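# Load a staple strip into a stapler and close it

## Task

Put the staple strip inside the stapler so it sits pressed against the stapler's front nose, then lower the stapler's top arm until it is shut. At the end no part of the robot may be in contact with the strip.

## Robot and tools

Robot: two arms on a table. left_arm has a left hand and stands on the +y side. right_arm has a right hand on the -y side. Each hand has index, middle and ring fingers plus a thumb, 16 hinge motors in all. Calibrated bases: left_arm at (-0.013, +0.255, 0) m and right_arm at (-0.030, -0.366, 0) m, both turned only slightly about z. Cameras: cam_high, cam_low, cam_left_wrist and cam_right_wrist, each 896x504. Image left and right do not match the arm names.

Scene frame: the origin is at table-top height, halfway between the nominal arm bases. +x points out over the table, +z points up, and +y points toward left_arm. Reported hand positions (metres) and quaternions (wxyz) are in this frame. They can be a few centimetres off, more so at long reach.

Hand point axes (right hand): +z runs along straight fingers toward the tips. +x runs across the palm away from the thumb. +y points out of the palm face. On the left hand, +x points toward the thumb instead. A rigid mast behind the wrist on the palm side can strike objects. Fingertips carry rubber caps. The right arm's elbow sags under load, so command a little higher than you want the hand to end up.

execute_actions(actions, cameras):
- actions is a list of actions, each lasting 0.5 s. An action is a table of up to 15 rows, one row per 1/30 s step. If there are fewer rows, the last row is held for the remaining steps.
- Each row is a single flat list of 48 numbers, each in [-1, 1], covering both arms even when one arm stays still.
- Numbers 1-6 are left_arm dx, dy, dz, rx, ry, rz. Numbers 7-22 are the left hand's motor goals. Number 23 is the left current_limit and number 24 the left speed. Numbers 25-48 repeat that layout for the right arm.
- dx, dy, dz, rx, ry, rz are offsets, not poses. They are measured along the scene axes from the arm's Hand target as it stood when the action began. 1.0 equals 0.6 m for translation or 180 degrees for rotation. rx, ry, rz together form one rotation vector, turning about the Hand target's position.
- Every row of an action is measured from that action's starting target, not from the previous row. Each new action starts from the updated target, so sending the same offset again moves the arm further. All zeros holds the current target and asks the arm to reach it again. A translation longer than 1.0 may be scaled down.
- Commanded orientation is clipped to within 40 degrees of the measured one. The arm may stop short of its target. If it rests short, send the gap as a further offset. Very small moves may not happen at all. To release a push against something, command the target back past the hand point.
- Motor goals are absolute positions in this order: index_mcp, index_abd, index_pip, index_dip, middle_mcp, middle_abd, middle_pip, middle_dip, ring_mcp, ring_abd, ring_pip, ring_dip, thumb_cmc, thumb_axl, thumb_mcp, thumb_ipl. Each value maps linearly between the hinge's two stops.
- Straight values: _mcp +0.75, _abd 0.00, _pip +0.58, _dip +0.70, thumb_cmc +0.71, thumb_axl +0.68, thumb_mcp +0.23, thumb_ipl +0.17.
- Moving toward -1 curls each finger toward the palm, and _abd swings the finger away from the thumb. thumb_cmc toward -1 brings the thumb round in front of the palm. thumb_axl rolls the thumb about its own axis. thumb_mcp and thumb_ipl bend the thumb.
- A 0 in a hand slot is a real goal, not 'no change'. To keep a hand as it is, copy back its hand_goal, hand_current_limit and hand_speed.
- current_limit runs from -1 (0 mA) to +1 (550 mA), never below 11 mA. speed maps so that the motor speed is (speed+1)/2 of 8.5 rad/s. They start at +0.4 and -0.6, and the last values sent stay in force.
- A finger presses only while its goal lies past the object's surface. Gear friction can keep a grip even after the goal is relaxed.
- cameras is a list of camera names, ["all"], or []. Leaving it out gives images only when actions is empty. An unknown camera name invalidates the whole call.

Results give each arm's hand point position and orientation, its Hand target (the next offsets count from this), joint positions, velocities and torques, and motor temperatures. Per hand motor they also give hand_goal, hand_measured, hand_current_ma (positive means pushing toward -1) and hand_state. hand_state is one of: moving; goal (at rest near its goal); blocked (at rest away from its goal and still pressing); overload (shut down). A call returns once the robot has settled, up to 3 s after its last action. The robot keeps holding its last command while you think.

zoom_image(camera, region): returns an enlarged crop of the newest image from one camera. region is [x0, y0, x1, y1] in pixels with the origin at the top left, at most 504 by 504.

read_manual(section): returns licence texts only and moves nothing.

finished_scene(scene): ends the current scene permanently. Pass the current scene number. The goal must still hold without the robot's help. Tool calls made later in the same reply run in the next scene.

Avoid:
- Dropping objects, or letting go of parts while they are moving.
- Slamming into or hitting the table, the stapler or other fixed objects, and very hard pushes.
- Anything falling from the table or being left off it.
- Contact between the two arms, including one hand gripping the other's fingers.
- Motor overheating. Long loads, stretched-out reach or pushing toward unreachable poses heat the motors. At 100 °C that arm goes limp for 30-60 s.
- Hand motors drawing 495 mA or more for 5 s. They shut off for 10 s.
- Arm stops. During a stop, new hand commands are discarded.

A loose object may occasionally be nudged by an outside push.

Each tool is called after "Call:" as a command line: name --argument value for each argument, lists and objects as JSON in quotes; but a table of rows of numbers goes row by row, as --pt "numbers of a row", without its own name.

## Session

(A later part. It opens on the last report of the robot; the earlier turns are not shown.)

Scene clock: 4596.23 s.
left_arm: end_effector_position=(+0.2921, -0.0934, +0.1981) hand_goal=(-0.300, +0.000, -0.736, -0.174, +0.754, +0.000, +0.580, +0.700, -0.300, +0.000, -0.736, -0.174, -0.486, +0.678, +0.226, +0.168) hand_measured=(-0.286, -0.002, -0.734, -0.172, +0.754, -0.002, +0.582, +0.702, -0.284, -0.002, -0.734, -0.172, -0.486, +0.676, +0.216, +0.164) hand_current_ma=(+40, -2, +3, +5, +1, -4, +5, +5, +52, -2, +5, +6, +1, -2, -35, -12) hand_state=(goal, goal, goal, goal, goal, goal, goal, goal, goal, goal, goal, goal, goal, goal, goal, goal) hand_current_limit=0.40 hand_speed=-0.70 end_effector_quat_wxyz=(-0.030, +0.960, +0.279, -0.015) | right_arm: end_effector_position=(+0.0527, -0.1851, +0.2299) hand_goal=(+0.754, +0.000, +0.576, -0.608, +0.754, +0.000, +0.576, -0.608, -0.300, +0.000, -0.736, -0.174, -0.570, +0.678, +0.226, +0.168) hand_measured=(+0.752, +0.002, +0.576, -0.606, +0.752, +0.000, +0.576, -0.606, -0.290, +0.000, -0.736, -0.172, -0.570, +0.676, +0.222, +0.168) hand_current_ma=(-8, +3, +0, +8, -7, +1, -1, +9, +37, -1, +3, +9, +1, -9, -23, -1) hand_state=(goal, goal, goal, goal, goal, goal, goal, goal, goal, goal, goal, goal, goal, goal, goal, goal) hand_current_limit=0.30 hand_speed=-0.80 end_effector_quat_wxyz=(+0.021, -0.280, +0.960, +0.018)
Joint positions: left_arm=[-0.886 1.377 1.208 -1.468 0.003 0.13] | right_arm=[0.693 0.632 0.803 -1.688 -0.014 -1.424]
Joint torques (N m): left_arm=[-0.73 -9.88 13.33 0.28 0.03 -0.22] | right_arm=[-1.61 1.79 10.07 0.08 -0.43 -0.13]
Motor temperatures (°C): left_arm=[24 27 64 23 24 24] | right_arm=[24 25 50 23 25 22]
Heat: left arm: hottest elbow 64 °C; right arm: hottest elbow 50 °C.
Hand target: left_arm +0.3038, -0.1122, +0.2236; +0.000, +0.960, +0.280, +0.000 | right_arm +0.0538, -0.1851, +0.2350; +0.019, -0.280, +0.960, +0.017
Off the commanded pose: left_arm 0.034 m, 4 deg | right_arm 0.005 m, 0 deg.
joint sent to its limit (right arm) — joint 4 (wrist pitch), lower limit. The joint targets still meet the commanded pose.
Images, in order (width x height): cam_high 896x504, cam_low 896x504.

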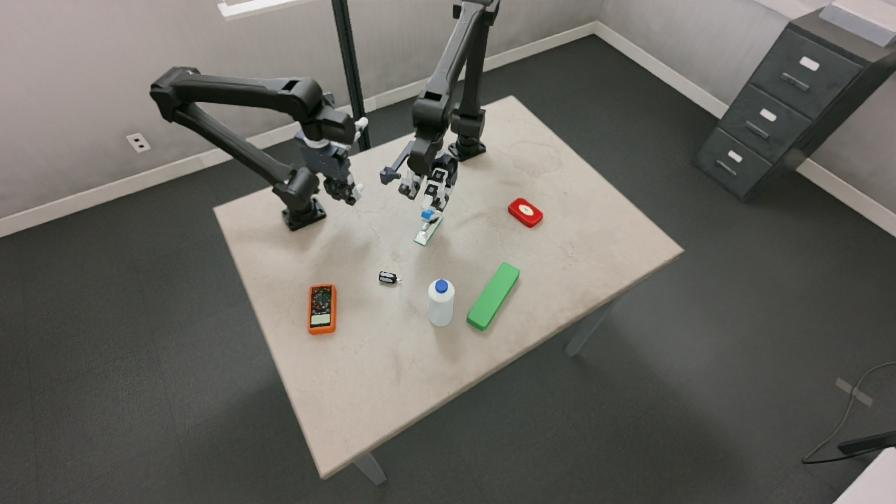

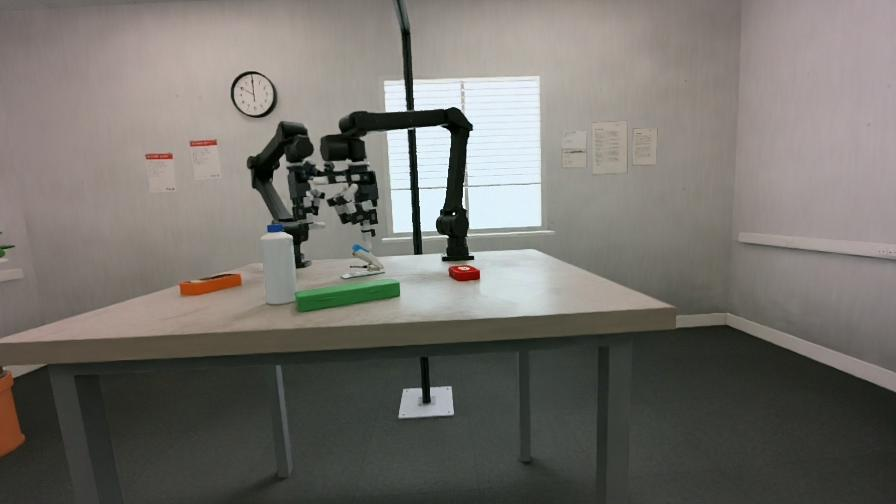

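Call:
execute_actions --actions '[[[0.009,-0.014,-0.025,0,0,0,-0.3,0,-0.737,-0.174,0.754,0,0.58,0.70,-0.3,0,-0.737,-0.174,-0.486,0.678,0.226,0.168,0.4,-0.7, 0,0,0.0,0,0,0,0.754,0.0,0.576,-0.609,0.754,-0.0,0.576,-0.609,-0.3,0,-0.737,-0.174,-0.57,0.678,0.226,0.168,0.3,-0.8]],[[0.006,-0.01,-0.03,0,0,0,-0.3,0,-0.737,-0.174,0.754,0,0.58,0.70,-0.3,0,-0.737,-0.174,-0.486,0.678,0.226,0.168,0.4,-0.7, 0,0,0.0,0,0,0,0.754,0.0,0.576,-0.609,0.754,-0.0,0.576,-0.609,-0.3,0,-0.737,-0.174,-0.57,0.678,0.226,0.168,0.3,-0.8]]]' --cameras '["cam_low","cam_high"]'

Call:
zoom_image --camera "cam_low" --region '[335, 165, 455, 285]'

Call:
zoom_image --camera "cam_high" --region '[400, 160, 470, 250]'

Scene clock: 4608.23 s.
left_arm: end_effector_position=(+0.3066, -0.1132, +0.1799) hand_goal=(-0.300, +0.000, -0.736, -0.174, +0.754, +0.000, +0.580, +0.700, -0.300, +0.000, -0.736, -0.174, -0.486, +0.678, +0.226, +0.168) hand_measured=(-0.286, -0.002, -0.734, -0.172, +0.756, -0.002, +0.582, +0.702, -0.284, -0.002, -0.734, -0.172, -0.486, +0.676, +0.216, +0.164) hand_current_ma=(+40, -2, +3, +5, +3, -4, +4, +4, +52, -2, +5, +6, +1, -2, -35, -12) hand_state=(goal, goal, goal, goal, goal, goal, goal, goal, goal, goal, goal, goal, goal, goal, goal, goal) hand_current_limit=0.40 hand_speed=-0.70 end_effector_quat_wxyz=(-0.016, +0.960, +0.280, -0.008) | right_arm: end_effector_position=(+0.0527, -0.1851, +0.2299) hand_goal=(+0.754, +0.000, +0.576, -0.608, +0.754, +0.000, +0.576, -0.608, -0.300, +0.000, -0.736, -0.174, -0.570, +0.678, +0.226, +0.168) hand_measured=(+0.752, +0.002, +0.576, -0.606, +0.752, +0.000, +0.576, -0.606, -0.290, +0.000, -0.736, -0.172, -0.570, +0.676, +0.222, +0.168) hand_current_ma=(-8, +3, +0, +8, -7, +1, -1, +9, +37, -1, +3, +9, +1, -9, -23, -1) hand_state=(goal, goal, goal, goal, goal, goal, goal, goal, goal, goal, goal, goal, goal, goal, goal, goal) hand_current_limit=0.30 hand_speed=-0.80 end_effector_quat_wxyz=(+0.021, -0.280, +0.960, +0.018)
Joint positions: left_arm=[-0.89 1.431 1.208 -1.383 0.003 0.124] | right_arm=[0.693 0.632 0.803 -1.688 -0.014 -1.424]
Joint torques (N m): left_arm=[-0.79 -10.23 11.11 0.42 0.02 -0.22] | right_arm=[-1.79 1.55 10.06 0.21 -0.48 -0.13]
Motor temperatures (°C): left_arm=[24 27 64 23 24 24] | right_arm=[24 25 50 23 25 22]
Heat: left arm: hottest elbow 64 °C; right arm: hottest elbow 50 °C.
Hand target: left_arm +0.3127, -0.1267, +0.1906; +0.000, +0.960, +0.280, +0.000 | right_arm +0.0538, -0.1851, +0.2350; +0.019, -0.280, +0.960, +0.017
Off the commanded pose: left_arm 0.018 m, 2 deg | right_arm 0.005 m, 0 deg.
joint sent to its limit (right arm) — joint 4 (wrist pitch), lower limit. The joint targets still meet the commanded pose.
Images, in order (width x height): cam_high 896x504, cam_low 896x504.

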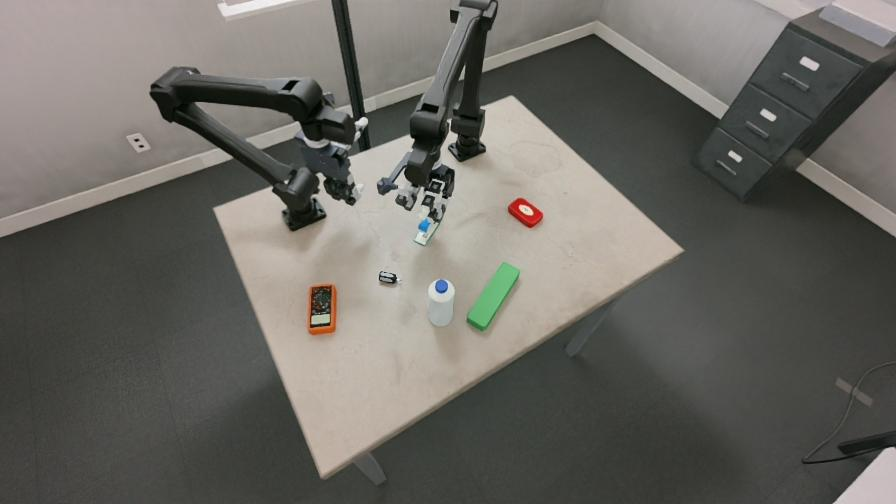

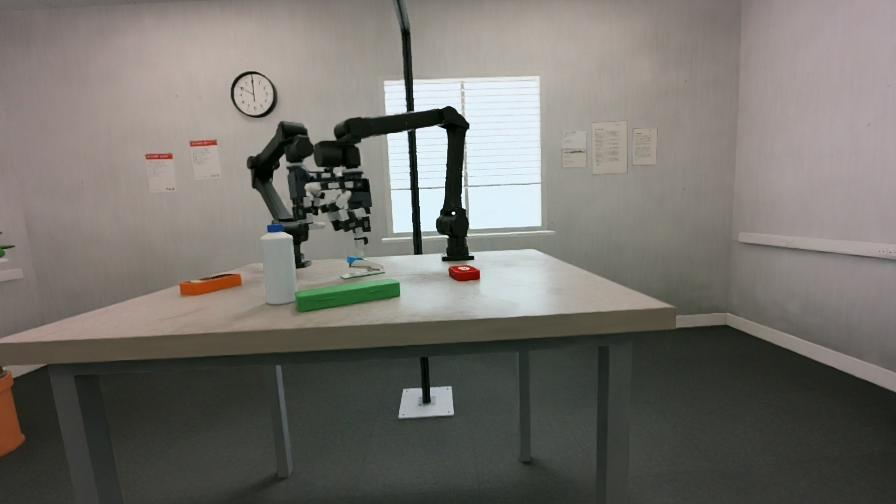

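Scaled by 4.200 from the camera's 896x504 image, which has a finer 1280x720 frame.

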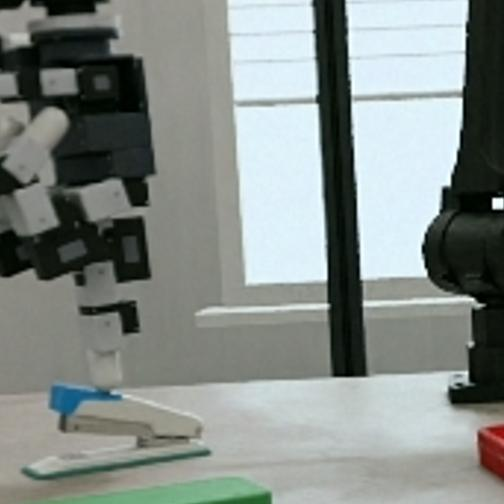

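Scaled by 5.600 from the camera's 896x504 image, which has a finer 1280x720 frame.

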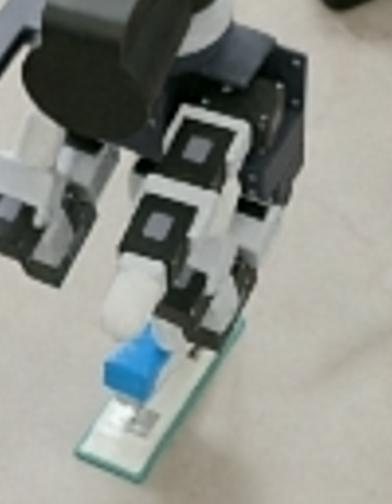

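Call:
execute_actions --actions '[[[0.0,0.003,-0.025,0,0,0,-0.3,0,-0.737,-0.174,0.754,0,0.58,0.70,-0.3,0,-0.737,-0.174,-0.486,0.678,0.226,0.168,0.4,-0.7, 0,0,0.0,0,0,0,0.754,0.0,0.576,-0.609,0.754,-0.0,0.576,-0.609,-0.3,0,-0.737,-0.174,-0.57,0.678,0.226,0.168,0.3,-0.8]]]' --cameras '["cam_low"]'

Call:
zoom_image --camera "cam_low" --region '[335, 235, 400, 285]'

Scene clock: 4615.80 s.
left_arm: end_effector_position=(+0.3108, -0.1182, +0.1820) hand_goal=(-0.300, +0.000, -0.736, -0.174, +0.754, +0.000, +0.580, +0.700, -0.300, +0.000, -0.736, -0.174, -0.486, +0.678, +0.226, +0.168) hand_measured=(-0.286, -0.002, -0.734, -0.172, +0.788, -0.006, +0.602, +0.712, -0.284, -0.002, -0.734, -0.172, -0.486, +0.676, +0.216, +0.164) hand_current_ma=(+40, -2, +3, +5, +122, -12, +68, +31, +52, -2, +5, +6, +1, -2, -35, -12) hand_state=(goal, goal, goal, goal, blocked, goal, blocked, goal, goal, goal, goal, goal, goal, goal, goal, goal) hand_current_limit=0.40 hand_speed=-0.70 end_effector_quat_wxyz=(-0.004, +0.960, +0.280, -0.003) | right_arm: end_effector_position=(+0.0527, -0.1851, +0.2299) hand_goal=(+0.754, +0.000, +0.576, -0.608, +0.754, +0.000, +0.576, -0.608, -0.300, +0.000, -0.736, -0.174, -0.570, +0.678, +0.226, +0.168) hand_measured=(+0.752, +0.002, +0.576, -0.606, +0.752, +0.000, +0.576, -0.606, -0.290, +0.000, -0.736, -0.172, -0.570, +0.676, +0.222, +0.168) hand_current_ma=(-8, +3, +0, +8, -7, +1, -1, +9, +37, -1, +3, +9, +1, -9, -23, -1) hand_state=(goal, goal, goal, goal, goal, goal, goal, goal, goal, goal, goal, goal, goal, goal, goal, goal) hand_current_limit=0.30 hand_speed=-0.80 end_effector_quat_wxyz=(+0.021, -0.280, +0.960, +0.018)
Joint positions: left_arm=[-0.89 1.431 1.208 -1.357 0.003 0.124] | right_arm=[0.693 0.632 0.803 -1.688 -0.014 -1.424]
Joint torques (N m): left_arm=[-0.62 -9.7 8.32 0.98 0 -0.19] | right_arm=[-1.26 1.03 10.1 0.09 -0.47 -0.11]
Motor temperatures (°C): left_arm=[24 27 63 23 24 24] | right_arm=[24 25 50 23 25 22]
Heat: left arm: hottest elbow 63 °C; right arm: hottest elbow 50 °C.
Hand target: left_arm +0.3128, -0.1249, +0.1756; +0.000, +0.960, +0.280, +0.000 | right_arm +0.0538, -0.1851, +0.2350; +0.019, -0.280, +0.960, +0.017
Off the commanded pose: left_arm 0.009 m, 1 deg | right_arm 0.005 m, 0 deg.
joint sent to its limit (right arm) — joint 4 (wrist pitch), lower limit. The joint targets still meet the commanded pose.
Images, in order (width x height): cam_low 896x504.

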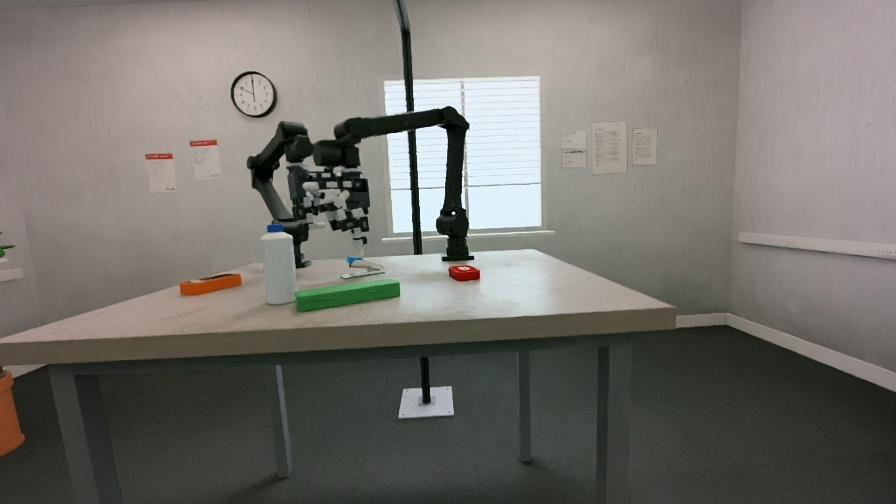

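Scaled by 7.754 from the camera's 896x504 image, which has a finer 1280x720 frame.

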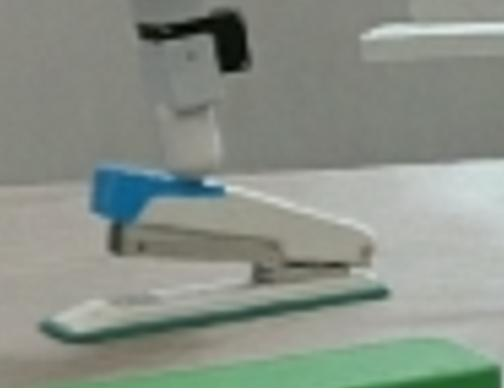

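Call:
execute_actions --actions '[[[-0.004,0.006,-0.012,0,0,0,-0.3,0,-0.737,-0.174,0.754,0,0.58,0.70,-0.3,0,-0.737,-0.174,-0.486,0.678,0.226,0.168,0.4,-0.7, 0,0,0.0,0,0,0,0.754,0.0,0.576,-0.609,0.754,-0.0,0.576,-0.609,-0.3,0,-0.737,-0.174,-0.57,0.678,0.226,0.168,0.3,-0.8]]]' --cameras '["cam_low"]'

Call:
zoom_image --camera "cam_low" --region '[335, 235, 400, 285]'

Scene clock: 4625.93 s.
left_arm: end_effector_position=(+0.3112, -0.1187, +0.1811) hand_goal=(-0.300, +0.000, -0.736, -0.174, +0.754, +0.000, +0.580, +0.700, -0.300, +0.000, -0.736, -0.174, -0.486, +0.678, +0.226, +0.168) hand_measured=(-0.286, -0.002, -0.734, -0.172, +0.794, -0.006, +0.606, +0.714, -0.284, -0.002, -0.734, -0.172, -0.486, +0.676, +0.216, +0.164) hand_current_ma=(+40, -2, +3, +5, +149, -15, +85, +38, +52, -2, +5, +6, +1, -2, -35, -12) hand_state=(goal, goal, goal, goal, blocked, goal, blocked, goal, goal, goal, goal, goal, goal, goal, goal, goal) hand_current_limit=0.40 hand_speed=-0.70 end_effector_quat_wxyz=(+0.002, +0.960, +0.280, -0.001) | right_arm: end_effector_position=(+0.0527, -0.1851, +0.2299) hand_goal=(+0.754, +0.000, +0.576, -0.608, +0.754, +0.000, +0.576, -0.608, -0.300, +0.000, -0.736, -0.174, -0.570, +0.678, +0.226, +0.168) hand_measured=(+0.752, +0.002, +0.576, -0.606, +0.752, +0.000, +0.576, -0.606, -0.290, +0.000, -0.736, -0.172, -0.570, +0.676, +0.222, +0.168) hand_current_ma=(-8, +3, +0, +8, -7, +1, -1, +9, +37, -1, +3, +9, +1, -9, -23, -1) hand_state=(goal, goal, goal, goal, goal, goal, goal, goal, goal, goal, goal, goal, goal, goal, goal, goal) hand_current_limit=0.30 hand_speed=-0.80 end_effector_quat_wxyz=(+0.021, -0.280, +0.960, +0.018)
Joint positions: left_arm=[-0.89 1.426 1.198 -1.34 0.003 0.124] | right_arm=[0.693 0.632 0.803 -1.688 -0.014 -1.424]
Joint torques (N m): left_arm=[-0.5 -9.82 7.02 1.07 0 -0.18] | right_arm=[-1.79 1.96 9.99 0.03 -0.48 -0.12]
Motor temperatures (°C): left_arm=[24 27 61 23 24 24] | right_arm=[24 25 50 23 25 22]
Heat: left arm: hottest elbow 61 °C; right arm: hottest elbow 50 °C.
Hand target: left_arm +0.3104, -0.1212, +0.1683; +0.000, +0.960, +0.280, +0.000 | right_arm +0.0538, -0.1851, +0.2350; +0.019, -0.280, +0.960, +0.017
Off the commanded pose: left_arm 0.013 m, 0 deg | right_arm 0.005 m, 0 deg.
joint sent to its limit (right arm) — joint 4 (wrist pitch), lower limit. The joint targets still meet the commanded pose.
Images, in order (width x height): cam_low 896x504.

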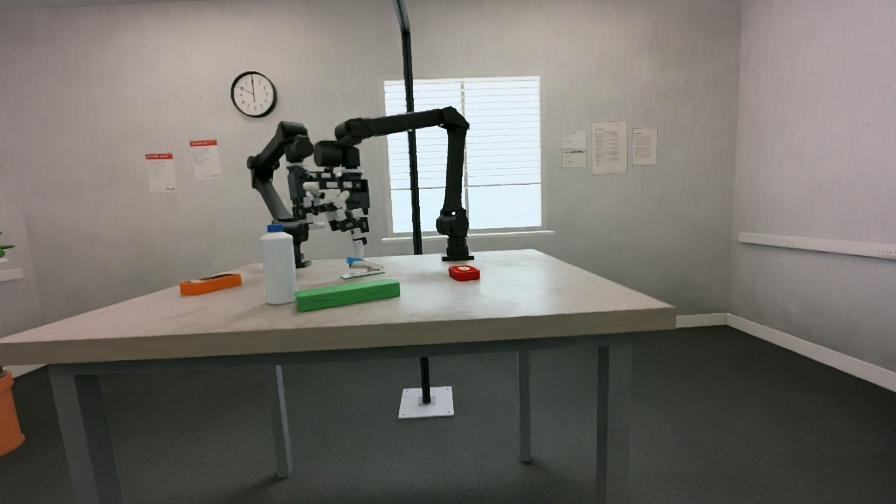

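Scaled by 7.754 from the camera's 896x504 image, which has a finer 1280x720 frame.

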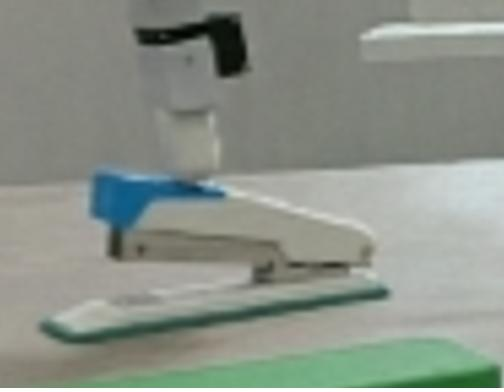

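Call:
execute_actions --actions '[[[0.0,0.0,0.06,0,0,0,-0.3,0,-0.737,-0.174,0.754,0,0.58,0.70,-0.3,0,-0.737,-0.174,-0.486,0.678,0.226,0.168,0.4,-0.7, 0,0,0.0,0,0,0,0.754,0.0,0.576,-0.609,0.754,-0.0,0.576,-0.609,-0.3,0,-0.737,-0.174,-0.57,0.678,0.226,0.168,0.3,-0.8]],[[-0.02,0.05,0.1,0,0,0,-0.3,0,-0.737,-0.174,0.754,0,0.58,0.70,-0.3,0,-0.737,-0.174,-0.486,0.678,0.226,0.168,0.4,-0.7, 0,0,0.0,0,0,0,0.754,0.0,0.576,-0.609,0.754,-0.0,0.576,-0.609,-0.3,0,-0.737,-0.174,-0.57,0.678,0.226,0.168,0.3,-0.8]],[[-0.06,0.14,0.02,0,0,0,-0.3,0,-0.737,-0.174,0.754,0,0.58,0.70,-0.3,0,-0.737,-0.174,-0.486,0.678,0.226,0.168,0.4,-0.7, 0,0,0.0,0,0,0,0.754,0.0,0.576,-0.609,0.754,-0.0,0.576,-0.609,-0.3,0,-0.737,-0.174,-0.57,0.678,0.226,0.168,0.3,-0.8]]]' --cameras '["cam_low","cam_high"]'

Call:
zoom_image --camera "cam_low" --region '[335, 235, 400, 285]'

Call:
zoom_image --camera "cam_high" --region '[405, 200, 455, 250]'

Scene clock: 4653.43 s.
left_arm: end_effector_position=(+0.2624, -0.0052, +0.2693) hand_goal=(-0.300, +0.000, -0.736, -0.174, +0.754, +0.000, +0.580, +0.700, -0.300, +0.000, -0.736, -0.174, -0.486, +0.678, +0.226, +0.168) hand_measured=(-0.288, -0.002, -0.734, -0.172, +0.754, -0.002, +0.580, +0.702, -0.286, -0.002, -0.734, -0.172, -0.486, +0.676, +0.218, +0.164) hand_current_ma=(+33, -2, +4, +5, -1, -4, +0, +5, +44, -2, +5, +6, -1, -2, -31, -11) hand_state=(goal, goal, goal, goal, goal, goal, goal, goal, goal, goal, goal, goal, goal, goal, goal, goal) hand_current_limit=0.40 hand_speed=-0.70 end_effector_quat_wxyz=(-0.004, +0.958, +0.286, -0.001) | right_arm: end_effector_position=(+0.0527, -0.1851, +0.2299) hand_goal=(+0.754, +0.000, +0.576, -0.608, +0.754, +0.000, +0.576, -0.608, -0.300, +0.000, -0.736, -0.174, -0.570, +0.678, +0.226, +0.168) hand_measured=(+0.752, +0.002, +0.576, -0.606, +0.752, +0.000, +0.576, -0.606, -0.290, +0.000, -0.736, -0.172, -0.570, +0.676, +0.222, +0.168) hand_current_ma=(-8, +3, +0, +8, -7, +1, -1, +9, +37, -1, +3, +9, +1, -9, -23, -1) hand_state=(goal, goal, goal, goal, goal, goal, goal, goal, goal, goal, goal, goal, goal, goal, goal, goal) hand_current_limit=0.30 hand_speed=-0.80 end_effector_quat_wxyz=(+0.021, -0.280, +0.960, +0.018)
Joint positions: left_arm=[-0.777 1.101 1.15 -1.627 -0.002 0.226] | right_arm=[0.693 0.632 0.803 -1.688 -0.014 -1.424]
Joint torques (N m): left_arm=[-0.09 -5.71 10.25 -0.38 0.22 0] | right_arm=[-1.49 1.38 9.94 0.06 -0.47 -0.15]
Motor temperatures (°C): left_arm=[24 28 56 23 24 24] | right_arm=[24 25 50 23 25 22]
Heat: left arm: hottest elbow 56 °C; right arm: hottest elbow 50 °C.
Hand target: left_arm +0.2624, -0.0073, +0.2763; +0.000, +0.960, +0.280, +0.000 | right_arm +0.0538, -0.1851, +0.2350; +0.019, -0.280, +0.960, +0.017
Off the commanded pose: left_arm 0.007 m, 1 deg | right_arm 0.005 m, 0 deg.
joint sent to its limit (right arm) — joint 4 (wrist pitch), lower limit. The joint targets still meet the commanded pose.
Images, in order (width x height): cam_high 896x504, cam_low 896x504.

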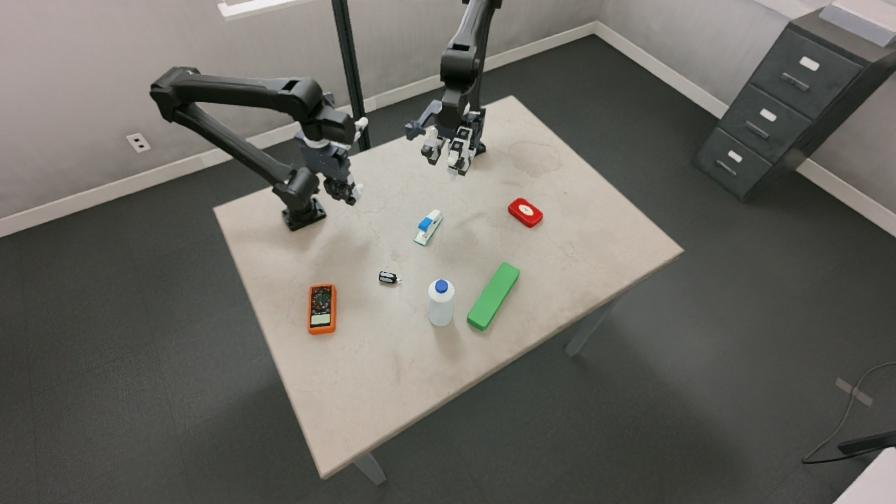

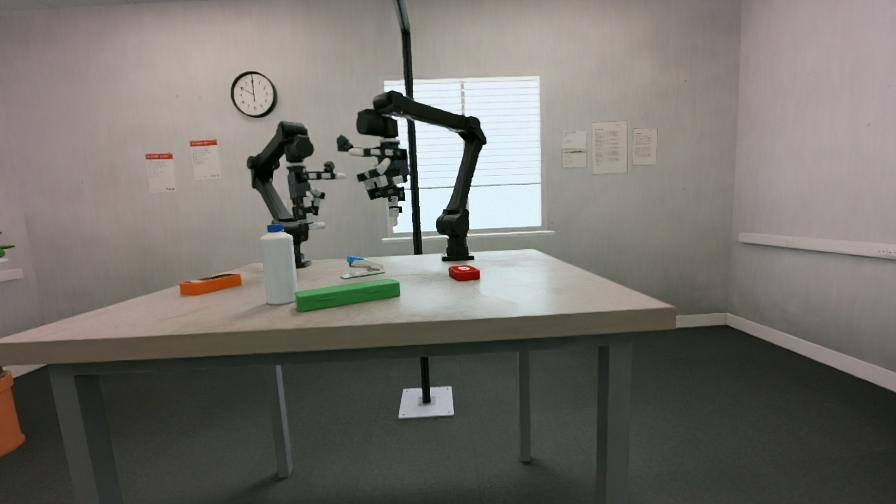

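Scaled by 7.754 from the camera's 896x504 image, which has a finer 1280x720 frame.

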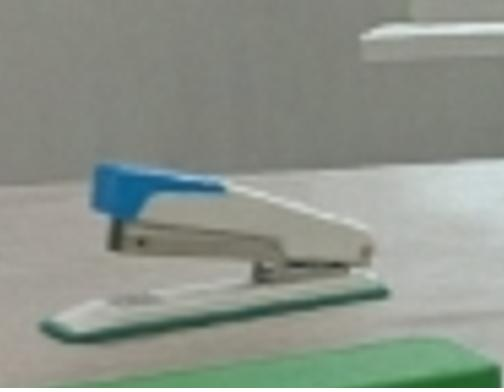

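Scaled by 10.080 from the camera's 896x504 image, which has a finer 1280x720 frame.

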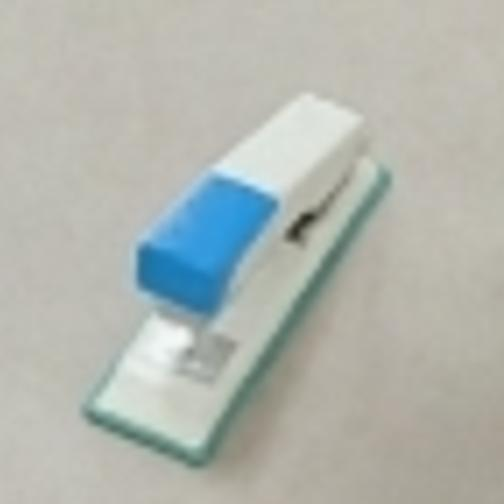

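Call:
finished_scene --scene 1

The scene is finished: the task was done.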